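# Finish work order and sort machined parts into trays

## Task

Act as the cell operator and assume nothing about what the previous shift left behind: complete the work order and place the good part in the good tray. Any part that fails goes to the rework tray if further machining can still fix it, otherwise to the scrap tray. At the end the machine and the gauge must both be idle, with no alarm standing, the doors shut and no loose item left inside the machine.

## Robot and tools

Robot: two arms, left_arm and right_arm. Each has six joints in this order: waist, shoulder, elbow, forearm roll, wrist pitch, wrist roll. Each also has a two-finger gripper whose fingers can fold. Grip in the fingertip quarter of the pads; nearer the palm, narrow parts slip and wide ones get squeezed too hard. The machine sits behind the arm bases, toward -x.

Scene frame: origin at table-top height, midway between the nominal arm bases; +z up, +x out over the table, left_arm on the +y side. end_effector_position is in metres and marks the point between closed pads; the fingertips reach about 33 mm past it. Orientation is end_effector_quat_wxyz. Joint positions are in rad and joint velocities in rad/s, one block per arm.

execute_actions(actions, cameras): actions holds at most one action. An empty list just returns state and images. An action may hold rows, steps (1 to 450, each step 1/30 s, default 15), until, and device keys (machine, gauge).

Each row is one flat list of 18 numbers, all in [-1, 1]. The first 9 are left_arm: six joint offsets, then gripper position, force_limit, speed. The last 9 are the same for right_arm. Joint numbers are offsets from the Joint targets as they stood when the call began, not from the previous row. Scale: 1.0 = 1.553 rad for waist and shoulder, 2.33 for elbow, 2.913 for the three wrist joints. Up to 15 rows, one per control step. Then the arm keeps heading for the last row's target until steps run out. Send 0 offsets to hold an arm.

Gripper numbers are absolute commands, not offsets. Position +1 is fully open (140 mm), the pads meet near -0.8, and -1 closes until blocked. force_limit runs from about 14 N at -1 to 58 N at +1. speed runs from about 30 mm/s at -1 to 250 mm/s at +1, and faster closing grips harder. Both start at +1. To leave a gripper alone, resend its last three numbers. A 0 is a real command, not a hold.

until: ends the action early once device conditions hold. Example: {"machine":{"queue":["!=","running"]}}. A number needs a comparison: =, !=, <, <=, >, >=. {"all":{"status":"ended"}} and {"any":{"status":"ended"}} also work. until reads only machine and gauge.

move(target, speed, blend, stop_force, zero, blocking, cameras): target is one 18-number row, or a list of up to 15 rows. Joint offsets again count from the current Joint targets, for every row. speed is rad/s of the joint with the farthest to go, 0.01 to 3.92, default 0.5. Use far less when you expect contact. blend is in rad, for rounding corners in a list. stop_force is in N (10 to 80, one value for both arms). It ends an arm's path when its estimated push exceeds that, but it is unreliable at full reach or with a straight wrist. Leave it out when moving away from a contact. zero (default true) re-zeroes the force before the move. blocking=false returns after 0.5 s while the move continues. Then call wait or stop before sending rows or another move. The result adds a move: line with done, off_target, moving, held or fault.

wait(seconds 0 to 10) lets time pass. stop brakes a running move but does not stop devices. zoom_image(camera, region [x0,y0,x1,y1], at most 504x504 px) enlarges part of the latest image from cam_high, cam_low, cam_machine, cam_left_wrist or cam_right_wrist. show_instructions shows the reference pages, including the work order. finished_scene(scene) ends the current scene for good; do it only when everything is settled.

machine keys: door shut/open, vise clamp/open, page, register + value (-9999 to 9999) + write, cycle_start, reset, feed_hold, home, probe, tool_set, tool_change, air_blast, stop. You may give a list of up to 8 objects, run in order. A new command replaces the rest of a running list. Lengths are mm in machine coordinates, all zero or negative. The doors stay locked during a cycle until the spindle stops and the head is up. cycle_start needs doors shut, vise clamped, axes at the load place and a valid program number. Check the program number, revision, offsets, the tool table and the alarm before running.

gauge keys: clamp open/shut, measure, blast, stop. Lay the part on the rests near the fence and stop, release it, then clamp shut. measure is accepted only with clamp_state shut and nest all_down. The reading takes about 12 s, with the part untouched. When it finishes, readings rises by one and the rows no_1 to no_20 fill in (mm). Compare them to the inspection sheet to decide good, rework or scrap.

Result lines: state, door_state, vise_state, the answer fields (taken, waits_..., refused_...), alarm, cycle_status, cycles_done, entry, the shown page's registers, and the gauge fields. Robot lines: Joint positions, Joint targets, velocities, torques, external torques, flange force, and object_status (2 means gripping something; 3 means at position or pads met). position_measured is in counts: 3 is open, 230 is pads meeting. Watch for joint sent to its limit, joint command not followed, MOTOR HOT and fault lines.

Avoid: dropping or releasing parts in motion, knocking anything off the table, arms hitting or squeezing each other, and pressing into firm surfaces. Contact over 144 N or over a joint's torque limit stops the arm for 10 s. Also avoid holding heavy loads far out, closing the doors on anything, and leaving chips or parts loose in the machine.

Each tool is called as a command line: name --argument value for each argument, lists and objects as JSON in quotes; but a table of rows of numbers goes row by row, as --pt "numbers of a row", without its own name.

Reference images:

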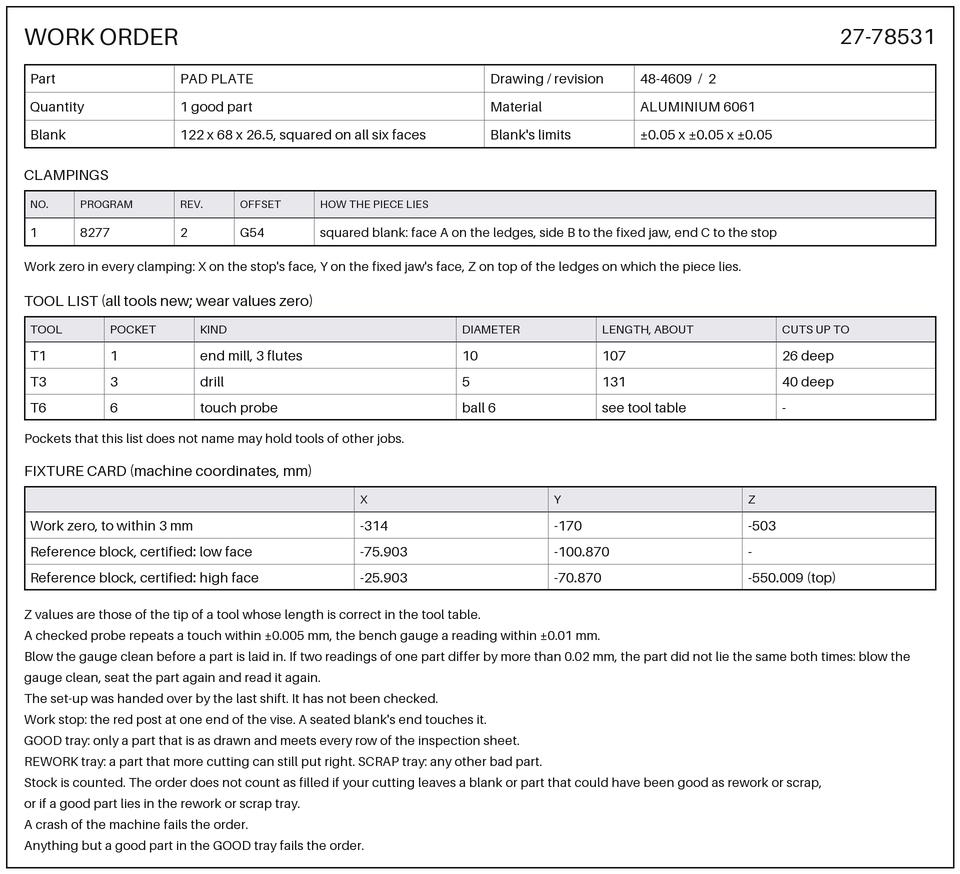

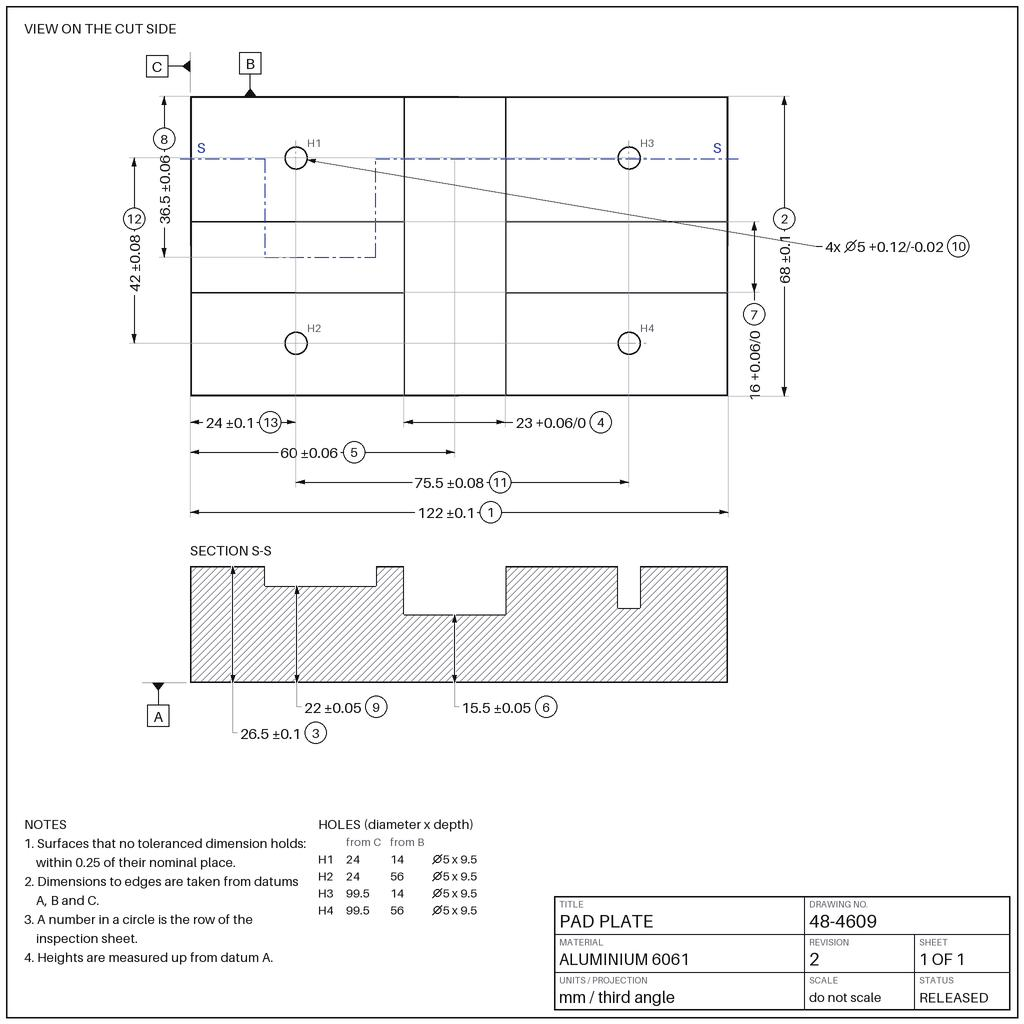

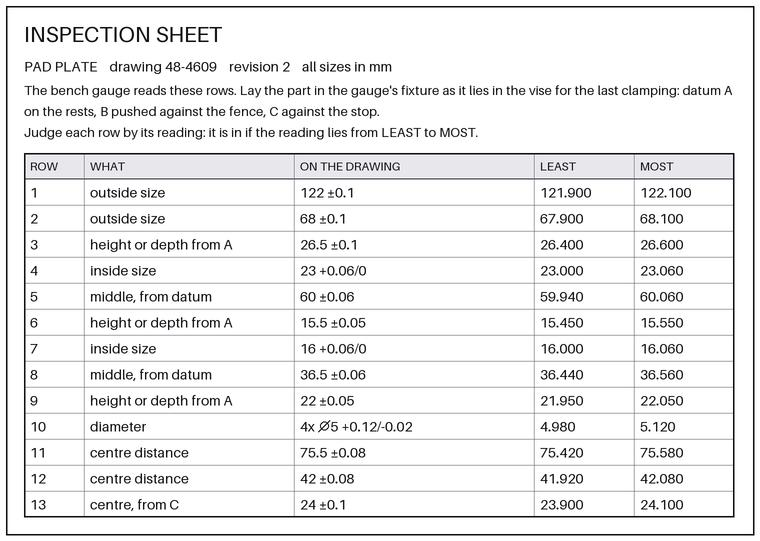

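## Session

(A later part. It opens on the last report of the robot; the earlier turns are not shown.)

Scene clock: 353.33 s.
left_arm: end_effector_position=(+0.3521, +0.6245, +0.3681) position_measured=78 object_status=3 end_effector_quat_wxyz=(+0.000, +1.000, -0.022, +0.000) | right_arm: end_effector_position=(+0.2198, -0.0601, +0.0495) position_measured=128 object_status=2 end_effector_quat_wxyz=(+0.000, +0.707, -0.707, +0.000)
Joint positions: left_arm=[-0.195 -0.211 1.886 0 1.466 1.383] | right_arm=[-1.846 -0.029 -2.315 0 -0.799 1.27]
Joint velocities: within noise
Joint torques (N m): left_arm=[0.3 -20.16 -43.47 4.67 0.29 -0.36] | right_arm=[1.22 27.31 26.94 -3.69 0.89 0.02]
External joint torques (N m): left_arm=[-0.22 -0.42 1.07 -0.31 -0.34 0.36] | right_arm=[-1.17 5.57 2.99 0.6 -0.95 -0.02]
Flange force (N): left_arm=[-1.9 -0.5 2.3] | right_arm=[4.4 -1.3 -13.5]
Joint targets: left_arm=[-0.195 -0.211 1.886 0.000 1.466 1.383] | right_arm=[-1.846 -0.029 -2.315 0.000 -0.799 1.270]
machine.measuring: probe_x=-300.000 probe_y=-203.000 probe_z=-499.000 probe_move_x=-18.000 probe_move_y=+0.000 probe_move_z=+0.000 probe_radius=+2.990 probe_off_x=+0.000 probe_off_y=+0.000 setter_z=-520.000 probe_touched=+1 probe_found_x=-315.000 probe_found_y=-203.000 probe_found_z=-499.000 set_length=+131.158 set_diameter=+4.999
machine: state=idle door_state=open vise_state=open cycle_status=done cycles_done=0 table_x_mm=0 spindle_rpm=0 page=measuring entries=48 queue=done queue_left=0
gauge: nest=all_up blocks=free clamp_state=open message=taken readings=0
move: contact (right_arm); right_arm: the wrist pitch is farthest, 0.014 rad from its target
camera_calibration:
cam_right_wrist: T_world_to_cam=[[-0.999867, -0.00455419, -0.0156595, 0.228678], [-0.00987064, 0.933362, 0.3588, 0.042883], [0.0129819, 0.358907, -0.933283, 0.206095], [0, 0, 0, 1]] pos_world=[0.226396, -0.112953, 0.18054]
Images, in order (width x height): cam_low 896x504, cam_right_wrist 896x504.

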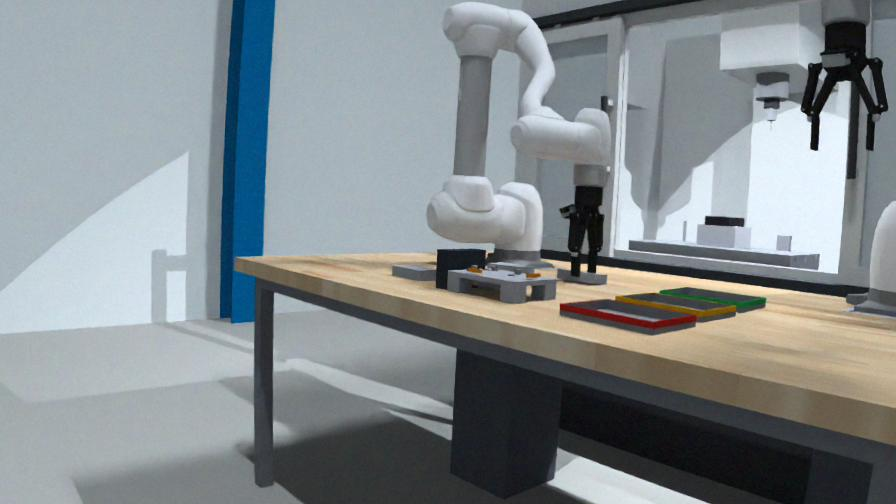

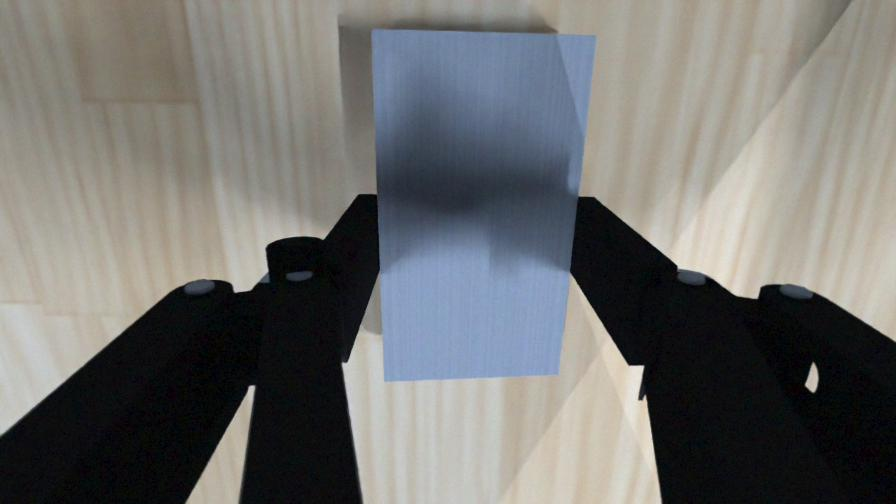

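execute_actions --actions '[{"rows":[[0,0,0,0,0,0,0.4,-0.3,-1,0,0,0,0,0,0,0.4,0.5,-1]],"steps":55}]' --cameras '[]'

move --target '[0,0,0,0,0,0,0.4,-0.3,-1,0,-0.0061,-0.0024,0,0.0053,0,0.4,0.5,-1]' --speed 0.1 --cameras '["cam_right_wrist"]'

execute_actions --actions '[{"rows":[[0,0,0,0,0,0,0.4,-0.3,-1,0,0,0,0,0,0,-1,0.5,-1]],"steps":75}]' --cameras '["cam_right_wrist"]'

Scene clock: 356.50 s.
left_arm: end_effector_position=(+0.3521, +0.6245, +0.3681) position_measured=78 object_status=3 end_effector_quat_wxyz=(+0.000, +1.000, -0.022, +0.000) | right_arm: end_effector_position=(+0.2198, -0.0601, +0.0495) position_measured=78 object_status=3 end_effector_quat_wxyz=(+0.000, +0.707, -0.707, +0.000)
Joint positions: left_arm=[-0.195 -0.211 1.886 0 1.466 1.383] | right_arm=[-1.846 -0.029 -2.315 0 -0.799 1.27]
Joint velocities: within noise
Joint torques (N m): left_arm=[0.38 -20.15 -43.52 4.61 0.25 -0.38] | right_arm=[0.3 32.98 31.34 -3.56 0.01 -0.1]
External joint torques (N m): left_arm=[-0.3 -0.06 1.22 -0.26 -0.31 0.37] | right_arm=[-0.25 -0.14 -1.43 0.48 -0.07 0.1]
Flange force (N): left_arm=[-1.5 -0.3 2.6] | right_arm=[2.1 0.5 1.3]
Joint targets: left_arm=[-0.195 -0.211 1.886 0.000 1.466 1.383] | right_arm=[-1.846 -0.029 -2.315 0.000 -0.799 1.270]
machine.measuring: probe_x=-300.000 probe_y=-203.000 probe_z=-499.000 probe_move_x=-18.000 probe_move_y=+0.000 probe_move_z=+0.000 probe_radius=+2.990 probe_off_x=+0.000 probe_off_y=+0.000 setter_z=-520.000 probe_touched=+1 probe_found_x=-315.000 probe_found_y=-203.000 probe_found_z=-499.000 set_length=+131.158 set_diameter=+4.999
machine: state=idle door_state=open vise_state=open cycle_status=done cycles_done=0 table_x_mm=0 spindle_rpm=0 page=measuring entries=48 queue=done queue_left=0
gauge: nest=all_up blocks=free clamp_state=open message=taken readings=0
No camera images: "cameras" was empty.

Scene clock: 357.20 s.
left_arm: end_effector_position=(+0.3521, +0.6245, +0.3681) position_measured=78 object_status=3 end_effector_quat_wxyz=(+0.000, +1.000, -0.022, +0.000) | right_arm: end_effector_position=(+0.2198, -0.0600, +0.0433) position_measured=78 object_status=3 end_effector_quat_wxyz=(+0.000, +0.707, -0.707, +0.000)
Joint positions: left_arm=[-0.195 -0.211 1.886 0 1.466 1.383] | right_arm=[-1.846 -0.038 -2.32 0 -0.783 1.27]
Joint velocities: within noise
Joint torques (N m): left_arm=[0.18 -20.13 -43.41 4.65 0.28 -0.38] | right_arm=[0.29 33.33 31.11 -3.45 -0.07 -0.15]
External joint torques (N m): left_arm=[-0.25 -0.15 1.14 -0.3 -0.34 0.38] | right_arm=[-0.27 0.21 -1.48 0.39 0.02 0.15]
Flange force (N): left_arm=[-1.5 -0.5 2.5] | right_arm=[2.7 0.8 1.0]
Joint targets: left_arm=[-0.195 -0.211 1.886 0.000 1.466 1.383] | right_arm=[-1.846 -0.038 -2.320 0.000 -0.783 1.270]
machine.measuring: probe_x=-300.000 probe_y=-203.000 probe_z=-499.000 probe_move_x=-18.000 probe_move_y=+0.000 probe_move_z=+0.000 probe_radius=+2.990 probe_off_x=+0.000 probe_off_y=+0.000 setter_z=-520.000 probe_touched=+1 probe_found_x=-315.000 probe_found_y=-203.000 probe_found_z=-499.000 set_length=+131.158 set_diameter=+4.999
machine: state=idle door_state=open vise_state=open cycle_status=done cycles_done=0 table_x_mm=0 spindle_rpm=0 page=measuring entries=48 queue=done queue_left=0
gauge: nest=all_up blocks=free clamp_state=open message=taken readings=0
move: done
camera_calibration:
cam_right_wrist: T_world_to_cam=[[-0.999866, -0.00451391, -0.0157546, 0.228603], [-0.00987175, 0.933237, 0.359127, 0.0449425], [0.0130817, 0.359234, -0.933156, 0.200264], [0, 0, 0, 1]] pos_world=[0.226396, -0.112852, 0.174339]
Images, in order (width x height): cam_right_wrist 896x504.

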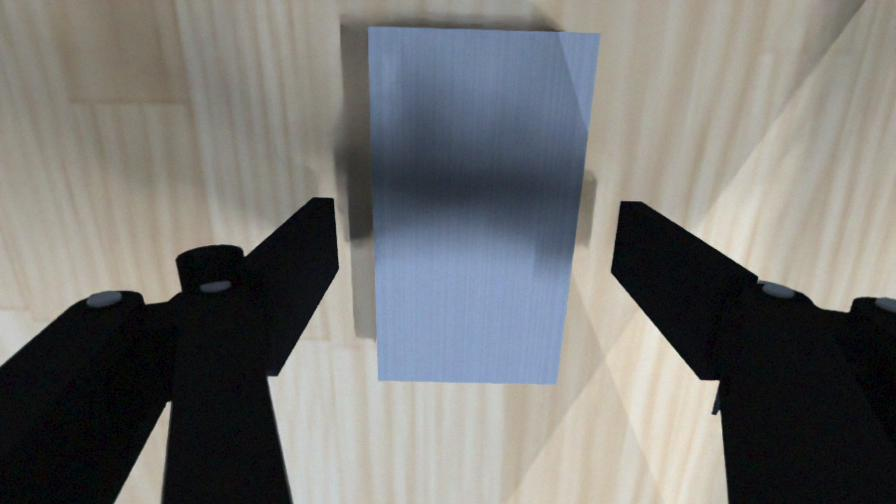

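Scene clock: 359.90 s.
left_arm: end_effector_position=(+0.3521, +0.6245, +0.3681) position_measured=78 object_status=3 end_effector_quat_wxyz=(+0.000, +1.000, -0.022, +0.000) | right_arm: end_effector_position=(+0.2198, -0.0600, +0.0433) position_measured=130 object_status=2 end_effector_quat_wxyz=(+0.000, +0.707, -0.707, +0.000)
Joint positions: left_arm=[-0.195 -0.211 1.886 0 1.466 1.383] | right_arm=[-1.846 -0.038 -2.32 0 -0.783 1.27]
Joint velocities: within noise
Joint torques (N m): left_arm=[0.42 -20.22 -43.5 4.6 0.27 -0.36] | right_arm=[0.95 20.28 21.61 -3.47 1.44 -0.28]
External joint torques (N m): left_arm=[-0.18 -0.63 1.02 -0.23 -0.33 0.36] | right_arm=[-0.91 13.1 7.92 0.43 -1.49 0.28]
Flange force (N): left_arm=[-2.2 -0.6 2.2] | right_arm=[7.1 1.2 -31.1]
Joint targets: left_arm=[-0.195 -0.211 1.886 0.000 1.466 1.383] | right_arm=[-1.846 -0.038 -2.320 0.000 -0.783 1.270]
machine.measuring: probe_x=-300.000 probe_y=-203.000 probe_z=-499.000 probe_move_x=-18.000 probe_move_y=+0.000 probe_move_z=+0.000 probe_radius=+2.990 probe_off_x=+0.000 probe_off_y=+0.000 setter_z=-520.000 probe_touched=+1 probe_found_x=-315.000 probe_found_y=-203.000 probe_found_z=-499.000 set_length=+131.158 set_diameter=+4.999
machine: state=idle door_state=open vise_state=open cycle_status=done cycles_done=0 table_x_mm=0 spindle_rpm=0 page=measuring entries=48 queue=done queue_left=0
gauge: nest=all_up blocks=free clamp_state=open message=taken readings=0
camera_calibration:
cam_right_wrist: T_world_to_cam=[[-0.999866, -0.00451445, -0.0157547, 0.228603], [-0.00987185, 0.933249, 0.359094, 0.0449496], [0.0130819, 0.359202, -0.933168, 0.200263], [0, 0, 0, 1]] pos_world=[0.226396, -0.112852, 0.174339]
Images, in order (width x height): cam_right_wrist 896x504.

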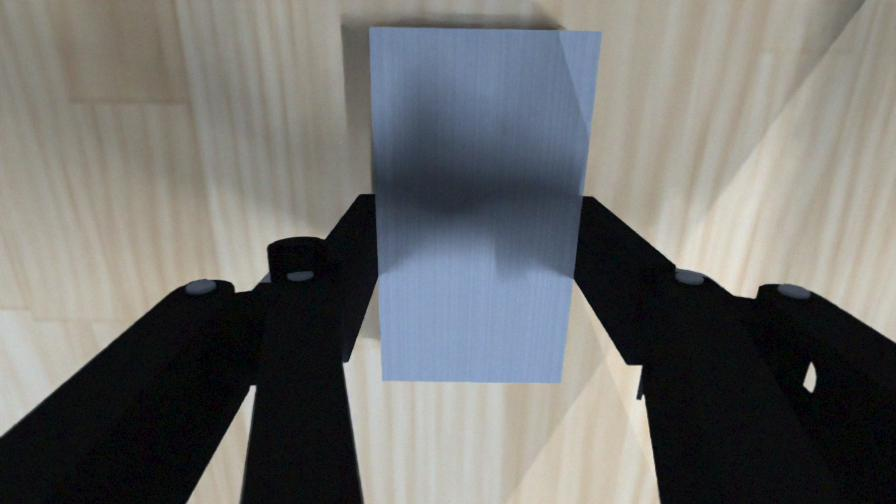

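move --pt "0 0 0 0 0 0 0.4 -0.3 -1 0 0.1538 0.1287 0 -0.1849 0 -1 0.5 -1" --pt "0 0 0 0 0 0 0.4 -0.3 -1 0.416 0.1538 0.1287 0 -0.1849 0.2218 -1 0.5 -1" --speed '[0.3,0.6]' --blend '[0.05,0]' --cameras '[]'

move --pt "0 0 0 0 0 0 0.4 -0.3 -1 0.6105 -0.2811 0.2456 0 -0.0466 0.3254 -1 0.5 -1" --pt "0 0 0 0 0 0 0.4 -0.3 -1 0.6105 -0.46 0.3903 0 -0.0669 0.3254 -1 0.5 -1" --speed '[0.5,0.15]' --cameras '["cam_right_wrist","cam_low","cam_machine"]'

zoom_image --camera "cam_machine" --region '[280, 140, 580, 440]'

zoom_image --camera "cam_low" --region '[660, 50, 820, 270]'

Scene clock: 367.17 s.
left_arm: end_effector_position=(+0.3521, +0.6245, +0.3681) position_measured=78 object_status=3 end_effector_quat_wxyz=(+0.000, +1.000, -0.022, +0.000) | right_arm: end_effector_position=(-0.0461, -0.0438, +0.2898) position_measured=130 object_status=2 end_effector_quat_wxyz=(+0.000, +0.707, -0.707, +0.000)
Joint positions: left_arm=[-0.195 -0.211 1.886 0 1.466 1.383] | right_arm=[-1.2 0.201 -2.02 0 -1.322 1.916]
Joint velocities: within noise
Joint torques (N m): left_arm=[0.3 -19.94 -43.57 4.62 0.32 -0.36] | right_arm=[1.37 21.45 45.53 -4.56 -0.12 -0.11]
External joint torques (N m): left_arm=[-0.38 -0.01 1.39 -0.29 -0.38 0.36] | right_arm=[-1.42 -1.5 -4.93 0.4 0.08 0.11]
Flange force (N): left_arm=[-1.7 -0.1 3.0] | right_arm=[2.8 -4.0 8.2]
Joint targets: left_arm=[-0.195 -0.211 1.886 0.000 1.466 1.383] | right_arm=[-1.200 0.201 -2.021 0.000 -1.322 1.916]
machine.measuring: probe_x=-300.000 probe_y=-203.000 probe_z=-499.000 probe_move_x=-18.000 probe_move_y=+0.000 probe_move_z=+0.000 probe_radius=+2.990 probe_off_x=+0.000 probe_off_y=+0.000 setter_z=-520.000 probe_touched=+1 probe_found_x=-315.000 probe_found_y=-203.000 probe_found_z=-499.000 set_length=+131.158 set_diameter=+4.999
machine: state=idle door_state=open vise_state=open cycle_status=done cycles_done=0 table_x_mm=0 spindle_rpm=0 page=measuring entries=48 queue=done queue_left=0
gauge: nest=all_up blocks=free clamp_state=open message=taken readings=0
move: done
No camera images: "cameras" was empty.

Scene clock: 371.77 s.
left_arm: end_effector_position=(+0.3521, +0.6245, +0.3681) position_measured=78 object_status=3 end_effector_quat_wxyz=(+0.000, +1.000, -0.022, +0.000) | right_arm: end_effector_position=(-0.7576, -0.1800, +0.3297) position_measured=130 object_status=2 end_effector_quat_wxyz=(+0.000, +0.707, -0.707, +0.000)
Joint positions: left_arm=[-0.195 -0.211 1.886 0 1.466 1.383] | right_arm=[-0.252 -0.514 -1.111 0 -1.517 2.864]
Joint velocities: within noise
Joint torques (N m): left_arm=[-0.34 -19.99 -43.44 4.66 0.28 -0.37] | right_arm=[0.1 100.47 47.04 -4.66 0 -0.02]
External joint torques (N m): left_arm=[0.37 -0.56 1.11 -0.31 -0.33 0.37] | right_arm=[-0.43 -7.62 -5.16 0.39 -0.02 0.02]
Flange force (N): left_arm=[-1.9 -1.9 2.4] | right_arm=[-0.3 -0.7 9.2]
Joint targets: left_arm=[-0.195 -0.211 1.886 0.000 1.466 1.383] | right_arm=[-0.252 -0.514 -1.111 0.000 -1.517 2.864]
machine.measuring: probe_x=-300.000 probe_y=-203.000 probe_z=-499.000 probe_move_x=-18.000 probe_move_y=+0.000 probe_move_z=+0.000 probe_radius=+2.990 probe_off_x=+0.000 probe_off_y=+0.000 setter_z=-520.000 probe_touched=+1 probe_found_x=-315.000 probe_found_y=-203.000 probe_found_z=-499.000 set_length=+131.158 set_diameter=+4.999
machine: state=idle door_state=open vise_state=open cycle_status=done cycles_done=0 table_x_mm=0 spindle_rpm=0 page=measuring entries=48 queue=done queue_left=0
gauge: nest=all_up blocks=free clamp_state=open message=taken readings=0
move: done
camera_calibration:
cam_right_wrist: T_world_to_cam=[[-0.999863, -0.00540199, -0.0156577, -0.744944], [-0.0106671, 0.933193, 0.359217, 0.0437817], [0.0126712, 0.359335, -0.933123, 0.523115], [0, 0, 0, 1]] pos_world=[-0.751004, -0.232855, 0.460739]
Images, in order (width x height): cam_low 896x504, cam_machine 896x504, cam_right_wrist 896x504.

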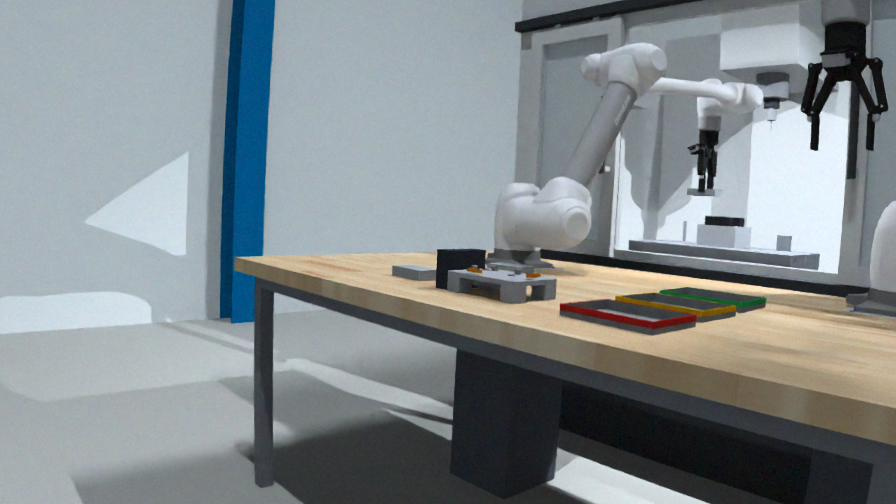

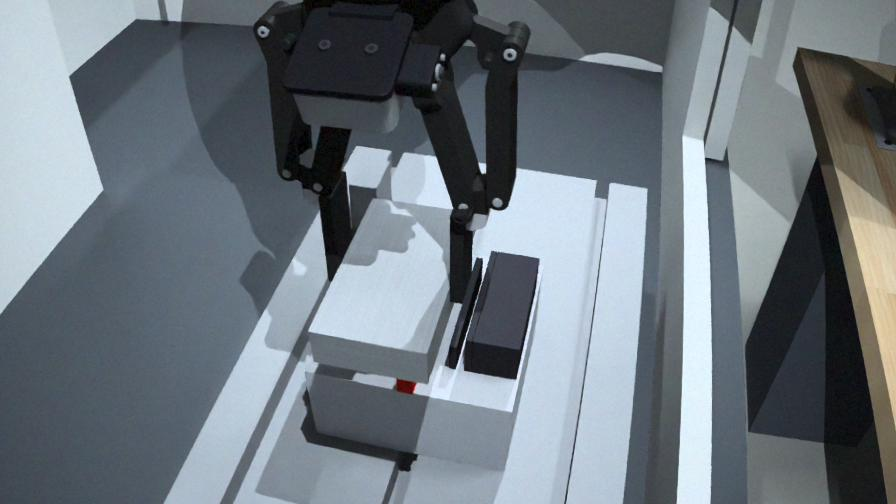

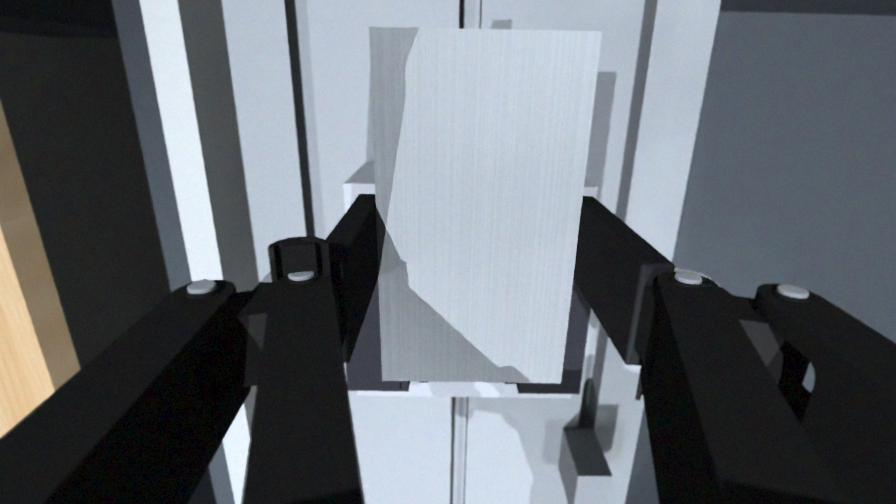

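Scaled by 1.680 from the camera's 896x504 image, which has a finer 1280x720 frame.

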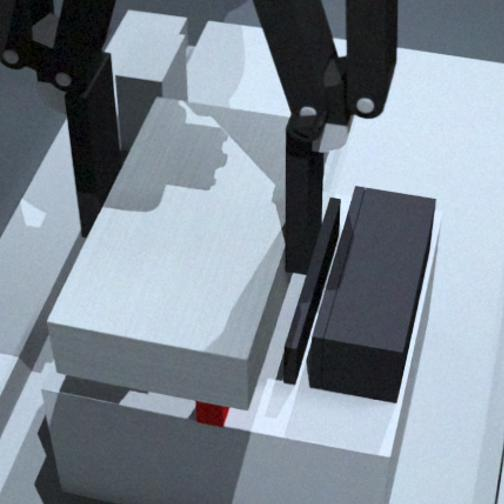

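Scaled by 2.291 from the camera's 896x504 image, which has a finer 1280x720 frame.

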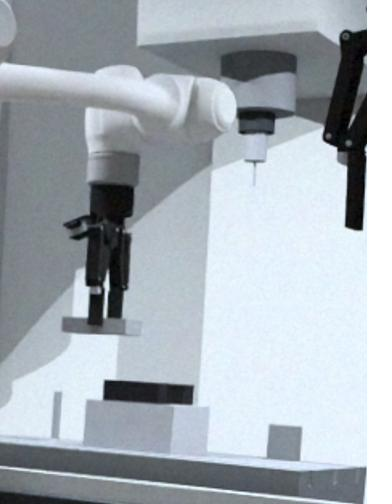

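zoom_image --camera "cam_right_wrist" --region '[330, 340, 620, 500]'

Scaled by 1.738 from the camera's 896x504 image, which has a finer 1280x720 frame.

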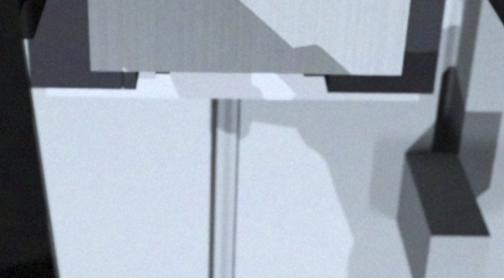

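move --pt "0 0 0 0 0 0 0.4 -0.3 -1 0 0.1789 -0.1447 0 0.0203 0 -1 0.5 -1" --pt "0 0 0 0 0 0 0.4 -0.3 -1 -0.6105 0.46 -0.3903 0 0.0669 -0.3254 -1 0.5 -1" --speed '[0.25,0.6]' --blend '[0.05,0]' --cameras '[]'

move --pt "0 0 0 0 0 0 0.4 -0.3 -1 -0.416 0 0 0 0 -0.2218 -1 0.5 -1" --pt "0 0 0 0 0 0 0.4 -0.3 -1 -0.416 -0.1518 -0.1279 0 0.1832 -0.2218 -1 0.5 -1" --speed '[0.6,0.15]' --cameras '["cam_right_wrist"]'

Scene clock: 394.70 s.
left_arm: end_effector_position=(+0.3521, +0.6245, +0.3681) position_measured=78 object_status=3 end_effector_quat_wxyz=(+0.000, +1.000, -0.022, +0.000) | right_arm: end_effector_position=(-0.0462, -0.0438, +0.2898) position_measured=130 object_status=2 end_effector_quat_wxyz=(+0.000, +0.707, -0.707, +0.000)
Joint positions: left_arm=[-0.195 -0.211 1.886 0 1.466 1.383] | right_arm=[-1.2 0.201 -2.02 0 -1.322 1.916]
Joint velocities: within noise
Joint torques (N m): left_arm=[0.61 -20.38 -43.53 4.59 0.25 -0.41] | right_arm=[0.27 21.95 45.72 -4.52 -0.03 -0.05]
External joint torques (N m): left_arm=[-0.55 -0.11 1.14 -0.23 -0.31 0.41] | right_arm=[-0.2 -2.12 -5.08 0.36 -0.02 0.05]
Flange force (N): left_arm=[-1.6 0.2 2.4] | right_arm=[2.9 -1.1 8.5]
Joint targets: left_arm=[-0.195 -0.211 1.886 0.000 1.466 1.383] | right_arm=[-1.200 0.201 -2.021 0.000 -1.322 1.916]
machine.measuring: probe_x=-300.000 probe_y=-203.000 probe_z=-499.000 probe_move_x=-18.000 probe_move_y=+0.000 probe_move_z=+0.000 probe_radius=+2.990 probe_off_x=+0.000 probe_off_y=+0.000 setter_z=-520.000 probe_touched=+1 probe_found_x=-315.000 probe_found_y=-203.000 probe_found_z=-499.000 set_length=+131.158 set_diameter=+4.999
machine: state=idle door_state=open vise_state=open cycle_status=done cycles_done=0 table_x_mm=0 spindle_rpm=0 page=measuring entries=48 queue=done queue_left=0
gauge: nest=all_up blocks=free clamp_state=open message=taken readings=0
move: done
No camera images: "cameras" was empty.

Scene clock: 399.77 s.
left_arm: end_effector_position=(+0.3521, +0.6245, +0.3681) position_measured=78 object_status=3 end_effector_quat_wxyz=(+0.000, +1.000, -0.022, +0.000) | right_arm: end_effector_position=(+0.2198, -0.0600, +0.0453) position_measured=130 object_status=2 end_effector_quat_wxyz=(+0.000, +0.707, -0.707, +0.000)
Joint positions: left_arm=[-0.195 -0.211 1.886 0 1.466 1.383] | right_arm=[-1.846 -0.035 -2.319 0 -0.788 1.27]
Joint velocities: within noise
Joint torques (N m): left_arm=[0.18 -20.11 -43.32 4.62 0.3 -0.37] | right_arm=[0.62 35.42 33.44 -3.5 -0.1 -0.11]
External joint torques (N m): left_arm=[-0.09 -0.33 0.94 -0.26 -0.36 0.37] | right_arm=[-0.56 -2.19 -3.75 0.44 0.04 0.11]
Flange force (N): left_arm=[-1.5 -0.8 2.2] | right_arm=[2.9 0.0 6.8]
Joint targets: left_arm=[-0.195 -0.211 1.886 0.000 1.466 1.383] | right_arm=[-1.846 -0.035 -2.319 0.000 -0.788 1.270]
machine.measuring: probe_x=-300.000 probe_y=-203.000 probe_z=-499.000 probe_move_x=-18.000 probe_move_y=+0.000 probe_move_z=+0.000 probe_radius=+2.990 probe_off_x=+0.000 probe_off_y=+0.000 setter_z=-520.000 probe_touched=+1 probe_found_x=-315.000 probe_found_y=-203.000 probe_found_z=-499.000 set_length=+131.158 set_diameter=+4.999
machine: state=idle door_state=open vise_state=open cycle_status=done cycles_done=0 table_x_mm=0 spindle_rpm=0 page=measuring entries=48 queue=done queue_left=0
gauge: nest=all_up blocks=free clamp_state=open message=taken readings=0
move: done
camera_calibration:
cam_right_wrist: T_world_to_cam=[[-0.999865, -0.00460767, -0.0157892, 0.228631], [-0.00997172, 0.933236, 0.359127, 0.0442112], [0.0130803, 0.359235, -0.933155, 0.202224], [0, 0, 0, 1]] pos_world=[0.226396, -0.112852, 0.176439]
Images, in order (width x height): cam_right_wrist 896x504.

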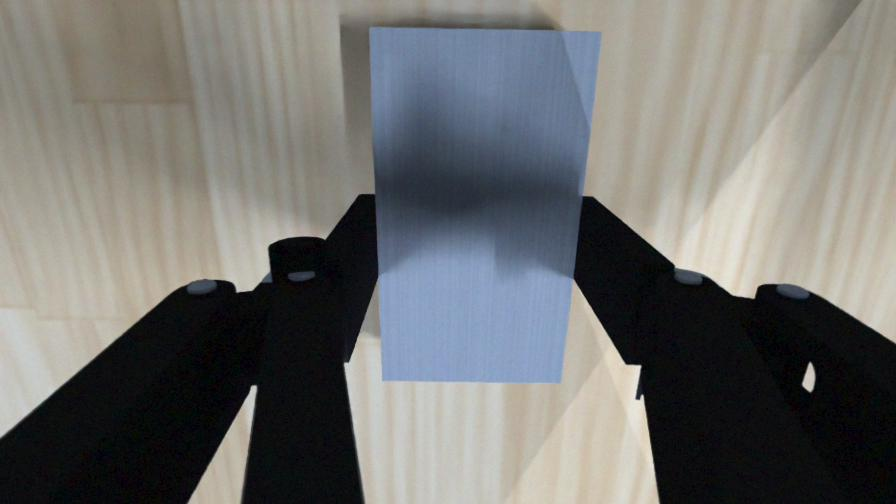

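move --target '[0,0,0,0,0,0,0.4,-0.3,-1,0,-0.0019,-0.0008,0,0.0016,0,-1,0.5,-1]' --speed 0.03 --cameras '[]'

execute_actions --actions '[{"rows":[[0,0,0,0,0,0,0.4,-0.3,-1,0,0,0,0,0,0,0.4,0.5,-1]],"steps":55}]' --cameras '[]'

move --pt "0 0 0 0 0 0 0.4 -0.3 -1 0 0.0885 0.0475 0 -0.0852 0 0.4 0.5 -1" --pt "0 0 0 0 0 0 0.4 -0.3 -1 -0.0783 0.1705 -0.0549 0.0843 0.0583 -0.103 0.4 0.5 -1" --speed 0.3 --cameras '["cam_right_wrist","cam_low"]'

Scene clock: 406.33 s.
left_arm: end_effector_position=(+0.3521, +0.6245, +0.3681) position_measured=78 object_status=3 end_effector_quat_wxyz=(+0.000, +1.000, -0.022, +0.000) | right_arm: end_effector_position=(+0.2198, -0.0601, +0.0434) position_measured=130 object_status=2 end_effector_quat_wxyz=(+0.000, +0.707, -0.707, +0.000)
Joint positions: left_arm=[-0.195 -0.211 1.886 0 1.466 1.383] | right_arm=[-1.846 -0.038 -2.32 0 -0.783 1.27]
Joint velocities: within noise
Joint torques (N m): left_arm=[-0.15 -20.18 -43.33 4.58 0.29 -0.38] | right_arm=[0.9 25.68 26.73 -3.33 1.52 -0.15]
External joint torques (N m): left_arm=[0.32 -0.47 0.95 -0.22 -0.34 0.38] | right_arm=[-0.9 7.84 2.88 0.28 -1.57 0.15]
Flange force (N): left_arm=[-1.6 -1.8 2.1] | right_arm=[7.3 1.0 -18.6]
Joint targets: left_arm=[-0.195 -0.211 1.886 0.000 1.466 1.383] | right_arm=[-1.846 -0.038 -2.320 0.000 -0.783 1.270]
machine.measuring: probe_x=-300.000 probe_y=-203.000 probe_z=-499.000 probe_move_x=-18.000 probe_move_y=+0.000 probe_move_z=+0.000 probe_radius=+2.990 probe_off_x=+0.000 probe_off_y=+0.000 setter_z=-520.000 probe_touched=+1 probe_found_x=-315.000 probe_found_y=-203.000 probe_found_z=-499.000 set_length=+131.158 set_diameter=+4.999
machine: state=idle door_state=open vise_state=open cycle_status=done cycles_done=0 table_x_mm=0 spindle_rpm=0 page=measuring entries=48 queue=done queue_left=0
gauge: nest=all_up blocks=free clamp_state=open message=taken readings=0
move: done
No camera images: "cameras" was empty.

Scene clock: 408.37 s.
left_arm: end_effector_position=(+0.3521, +0.6245, +0.3681) position_measured=78 object_status=3 end_effector_quat_wxyz=(+0.000, +1.000, -0.022, +0.000) | right_arm: end_effector_position=(+0.2198, -0.0601, +0.0433) position_measured=78 object_status=3 end_effector_quat_wxyz=(+0.000, +0.707, -0.707, +0.000)
Joint positions: left_arm=[-0.195 -0.211 1.886 0 1.466 1.383] | right_arm=[-1.846 -0.038 -2.32 0 -0.783 1.27]
Joint velocities: within noise
Joint torques (N m): left_arm=[0.29 -20.29 -43.52 4.67 0.26 -0.42] | right_arm=[0.73 33.05 30.85 -3.49 -0.01 -0.09]
External joint torques (N m): left_arm=[-0.15 -0.46 1.05 -0.3 -0.32 0.42] | right_arm=[-0.66 0.31 -1.28 0.44 -0.04 0.09]
Flange force (N): left_arm=[-1.9 -0.8 2.3] | right_arm=[2.8 -0.3 0.5]
Joint targets: left_arm=[-0.195 -0.211 1.886 0.000 1.466 1.383] | right_arm=[-1.846 -0.038 -2.320 0.000 -0.783 1.270]
machine.measuring: probe_x=-300.000 probe_y=-203.000 probe_z=-499.000 probe_move_x=-18.000 probe_move_y=+0.000 probe_move_z=+0.000 probe_radius=+2.990 probe_off_x=+0.000 probe_off_y=+0.000 setter_z=-520.000 probe_touched=+1 probe_found_x=-315.000 probe_found_y=-203.000 probe_found_z=-499.000 set_length=+131.158 set_diameter=+4.999
machine: state=idle door_state=open vise_state=open cycle_status=done cycles_done=0 table_x_mm=0 spindle_rpm=0 page=measuring entries=48 queue=done queue_left=0
gauge: nest=all_up blocks=free clamp_state=open message=taken readings=0
No camera images: "cameras" was empty.

Scene clock: 411.03 s.
left_arm: end_effector_position=(+0.3521, +0.6245, +0.3681) position_measured=78 object_status=3 end_effector_quat_wxyz=(+0.000, +1.000, -0.022, +0.000) | right_arm: end_effector_position=(+0.2198, -0.0709, +0.1055) position_measured=78 object_status=3 end_effector_quat_wxyz=(-0.123, +0.696, -0.697, -0.123)
Joint positions: left_arm=[-0.195 -0.211 1.886 0 1.466 1.383] | right_arm=[-1.968 0.227 -2.448 0.246 -0.614 0.97]
Joint velocities: within noise
Joint torques (N m): left_arm=[0.13 -20.41 -43.48 4.61 0.24 -0.43] | right_arm=[0.5 9.53 35.17 -3.49 0.82 -0.16]
External joint torques (N m): left_arm=[-0.1 -0.2 1.17 -0.27 -0.29 0.43] | right_arm=[-0.43 0.62 -1.59 0.46 -0.09 0.16]
Flange force (N): left_arm=[-1.6 -1.0 2.4] | right_arm=[3.7 0.4 -0.3]
Joint targets: left_arm=[-0.195 -0.211 1.886 0.000 1.466 1.383] | right_arm=[-1.968 0.227 -2.448 0.246 -0.614 0.970]
machine.measuring: probe_x=-300.000 probe_y=-203.000 probe_z=-499.000 probe_move_x=-18.000 probe_move_y=+0.000 probe_move_z=+0.000 probe_radius=+2.990 probe_off_x=+0.000 probe_off_y=+0.000 setter_z=-520.000 probe_touched=+1 probe_found_x=-315.000 probe_found_y=-203.000 probe_found_z=-499.000 set_length=+131.158 set_diameter=+4.999
machine: state=idle door_state=open vise_state=open cycle_status=done cycles_done=0 table_x_mm=0 spindle_rpm=0 page=measuring entries=48 queue=done queue_left=0
gauge: nest=all_up blocks=free clamp_state=open message=taken readings=0
move: done
camera_calibration:
cam_right_wrist: T_world_to_cam=[[-0.999864, 0.00207134, -0.016353, 0.230053], [-0.00917992, 0.754017, 0.656791, -0.0115422], [0.0136909, 0.656852, -0.753895, 0.264355], [0, 0, 0, 1]] pos_world=[0.226296, -0.165415, 0.210639]
Images, in order (width x height): cam_low 896x504, cam_right_wrist 896x504.

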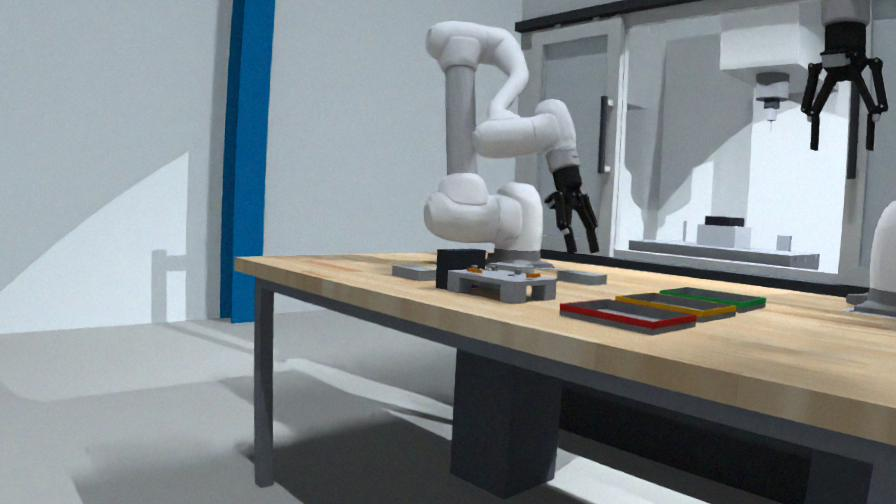

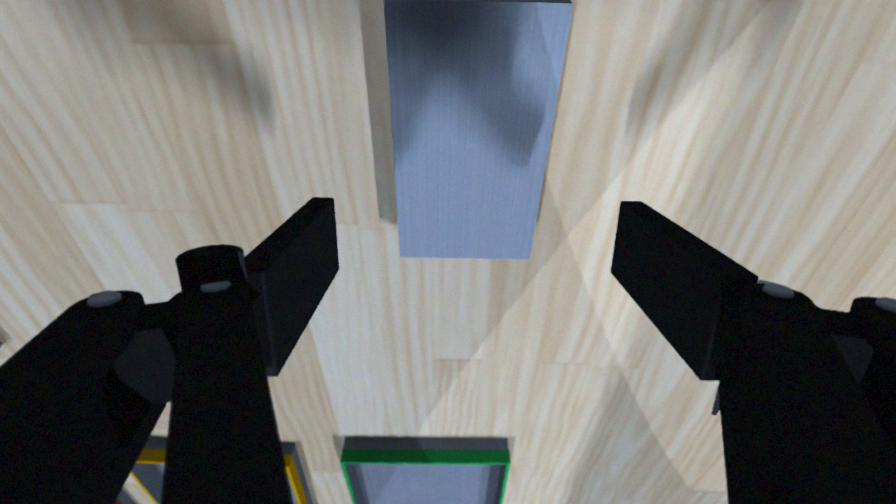

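move --target '[0,0,0,0,0,0,0.4,-0.3,-1,0,-0.0705,-0.0292,0.0299,0.0585,-0.0347,0.4,0.5,-1]' --speed 0.15 --cameras '["cam_right_wrist"]'

execute_actions --actions '[{"rows":[[0,0,0,0,0,0,0.4,-0.3,-1,0,0,0,0,0,0,-1,0.5,-1]],"steps":75}]' --cameras '["cam_right_wrist","cam_low"]'

zoom_image --camera "cam_low" --region '[540, 150, 640, 300]'

Scene clock: 414.17 s.
left_arm: end_effector_position=(+0.3521, +0.6245, +0.3681) position_measured=78 object_status=3 end_effector_quat_wxyz=(+0.000, +1.000, -0.022, +0.000) | right_arm: end_effector_position=(+0.2198, -0.0708, +0.0439) position_measured=78 object_status=3 end_effector_quat_wxyz=(-0.123, +0.696, -0.697, -0.123)
Joint positions: left_arm=[-0.195 -0.211 1.886 0 1.466 1.383] | right_arm=[-1.968 0.117 -2.516 0.333 -0.443 0.869]
Joint velocities: within noise
Joint torques (N m): left_arm=[0.17 -20.4 -43.41 4.69 0.2 -0.38] | right_arm=[0.78 15.12 29.45 -2.93 0.77 -0.14]
External joint torques (N m): left_arm=[-0.19 -0.13 1.01 -0.34 -0.26 0.38] | right_arm=[-0.78 0.86 -1.28 0.43 -0.09 0.14]
Flange force (N): left_arm=[-1.3 -0.6 2.1] | right_arm=[3.9 -0.8 -1.5]
Joint targets: left_arm=[-0.195 -0.211 1.886 0.000 1.466 1.383] | right_arm=[-1.968 0.117 -2.516 0.333 -0.443 0.869]
machine.measuring: probe_x=-300.000 probe_y=-203.000 probe_z=-499.000 probe_move_x=-18.000 probe_move_y=+0.000 probe_move_z=+0.000 probe_radius=+2.990 probe_off_x=+0.000 probe_off_y=+0.000 setter_z=-520.000 probe_touched=+1 probe_found_x=-315.000 probe_found_y=-203.000 probe_found_z=-499.000 set_length=+131.158 set_diameter=+4.999
machine: state=idle door_state=open vise_state=open cycle_status=done cycles_done=0 table_x_mm=0 spindle_rpm=0 page=measuring entries=48 queue=done queue_left=0
gauge: nest=all_up blocks=free clamp_state=open message=taken readings=0
move: done
camera_calibration:
cam_right_wrist: T_world_to_cam=[[-0.999861, 0.00148568, -0.0165887, 0.229083], [-0.00977744, 0.75396, 0.656847, 0.0289612], [0.0134831, 0.656918, -0.753841, 0.217898], [0, 0, 0, 1]] pos_world=[0.226397, -0.165317, 0.149038]
Images, in order (width x height): cam_right_wrist 896x504.

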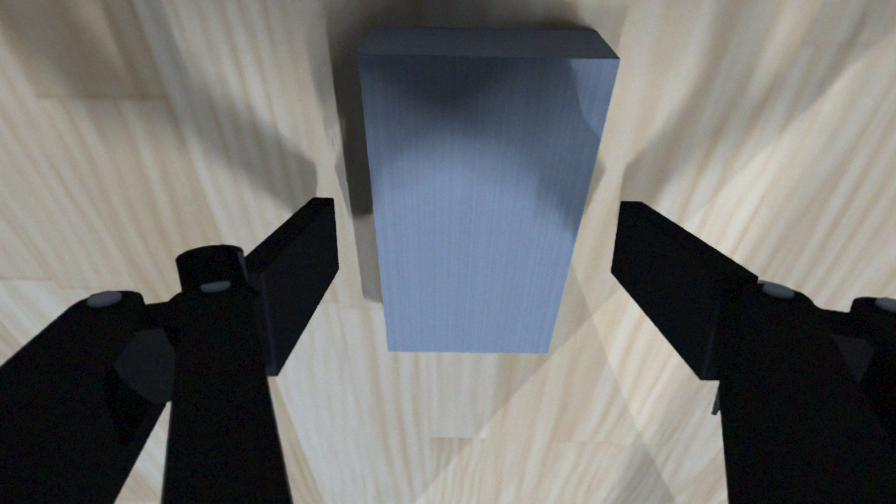

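Scene clock: 416.87 s.
left_arm: end_effector_position=(+0.3521, +0.6245, +0.3681) position_measured=78 object_status=3 end_effector_quat_wxyz=(+0.000, +1.000, -0.022, +0.000) | right_arm: end_effector_position=(+0.2198, -0.0708, +0.0439) position_measured=130 object_status=2 end_effector_quat_wxyz=(-0.123, +0.696, -0.697, -0.123)
Joint positions: left_arm=[-0.195 -0.211 1.886 0 1.466 1.383] | right_arm=[-1.968 0.117 -2.516 0.333 -0.443 0.869]
Joint velocities: within noise
Joint torques (N m): left_arm=[0.32 -20.56 -43.35 4.71 0.33 -0.44] | right_arm=[0.22 3.64 19.62 -3.41 -0.13 -0.06]
External joint torques (N m): left_arm=[-0.39 0.16 0.92 -0.36 -0.39 0.44] | right_arm=[-0.18 12.34 8.51 0.91 0.81 0.06]
Flange force (N): left_arm=[-0.7 -0.2 2.3] | right_arm=[-1.6 3.6 -30.8]
Joint targets: left_arm=[-0.195 -0.211 1.886 0.000 1.466 1.383] | right_arm=[-1.968 0.117 -2.516 0.333 -0.443 0.869]
machine.measuring: probe_x=-300.000 probe_y=-203.000 probe_z=-499.000 probe_move_x=-18.000 probe_move_y=+0.000 probe_move_z=+0.000 probe_radius=+2.990 probe_off_x=+0.000 probe_off_y=+0.000 setter_z=-520.000 probe_touched=+1 probe_found_x=-315.000 probe_found_y=-203.000 probe_found_z=-499.000 set_length=+131.158 set_diameter=+4.999
machine: state=idle door_state=open vise_state=open cycle_status=done cycles_done=0 table_x_mm=0 spindle_rpm=0 page=measuring entries=48 queue=done queue_left=0
gauge: nest=all_up blocks=free clamp_state=open message=taken readings=0
camera_calibration:
cam_right_wrist: T_world_to_cam=[[-0.999863, 0.001421, -0.0165124, 0.22906], [-0.00977612, 0.75396, 0.656848, 0.0290264], [0.0133831, 0.656919, -0.753842, 0.217846], [0, 0, 0, 1]] pos_world=[0.226397, -0.165317, 0.148938]
Images, in order (width x height): cam_low 896x504, cam_right_wrist 896x504.

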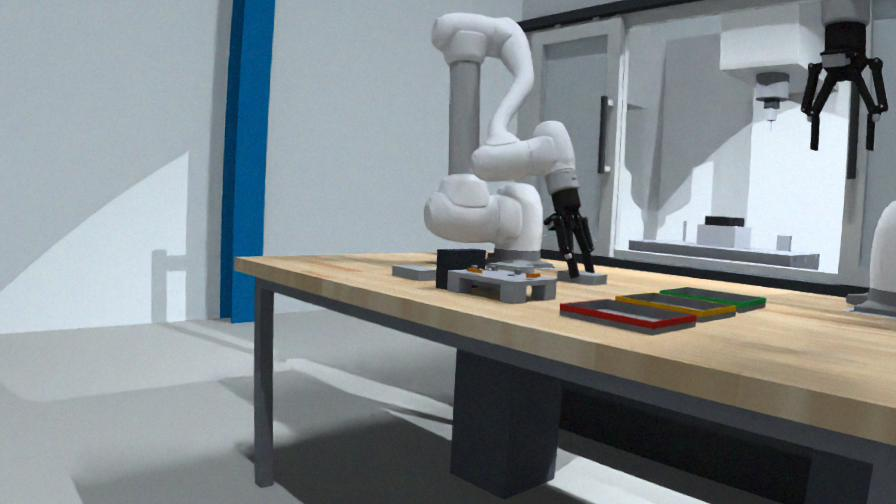

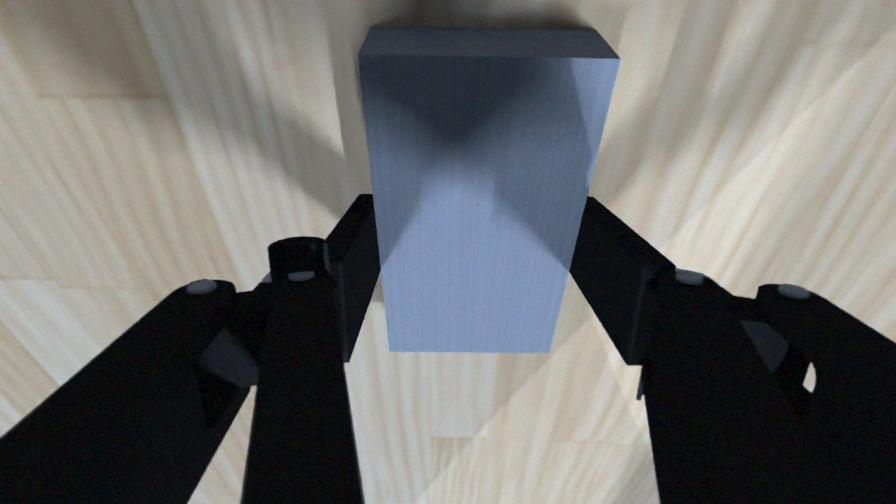

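Scaled by 3.360 from the camera's 896x504 image, which has a finer 1280x720 frame.

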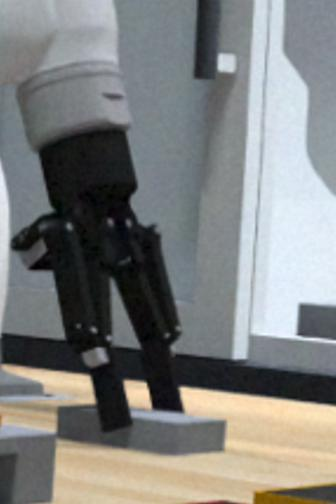

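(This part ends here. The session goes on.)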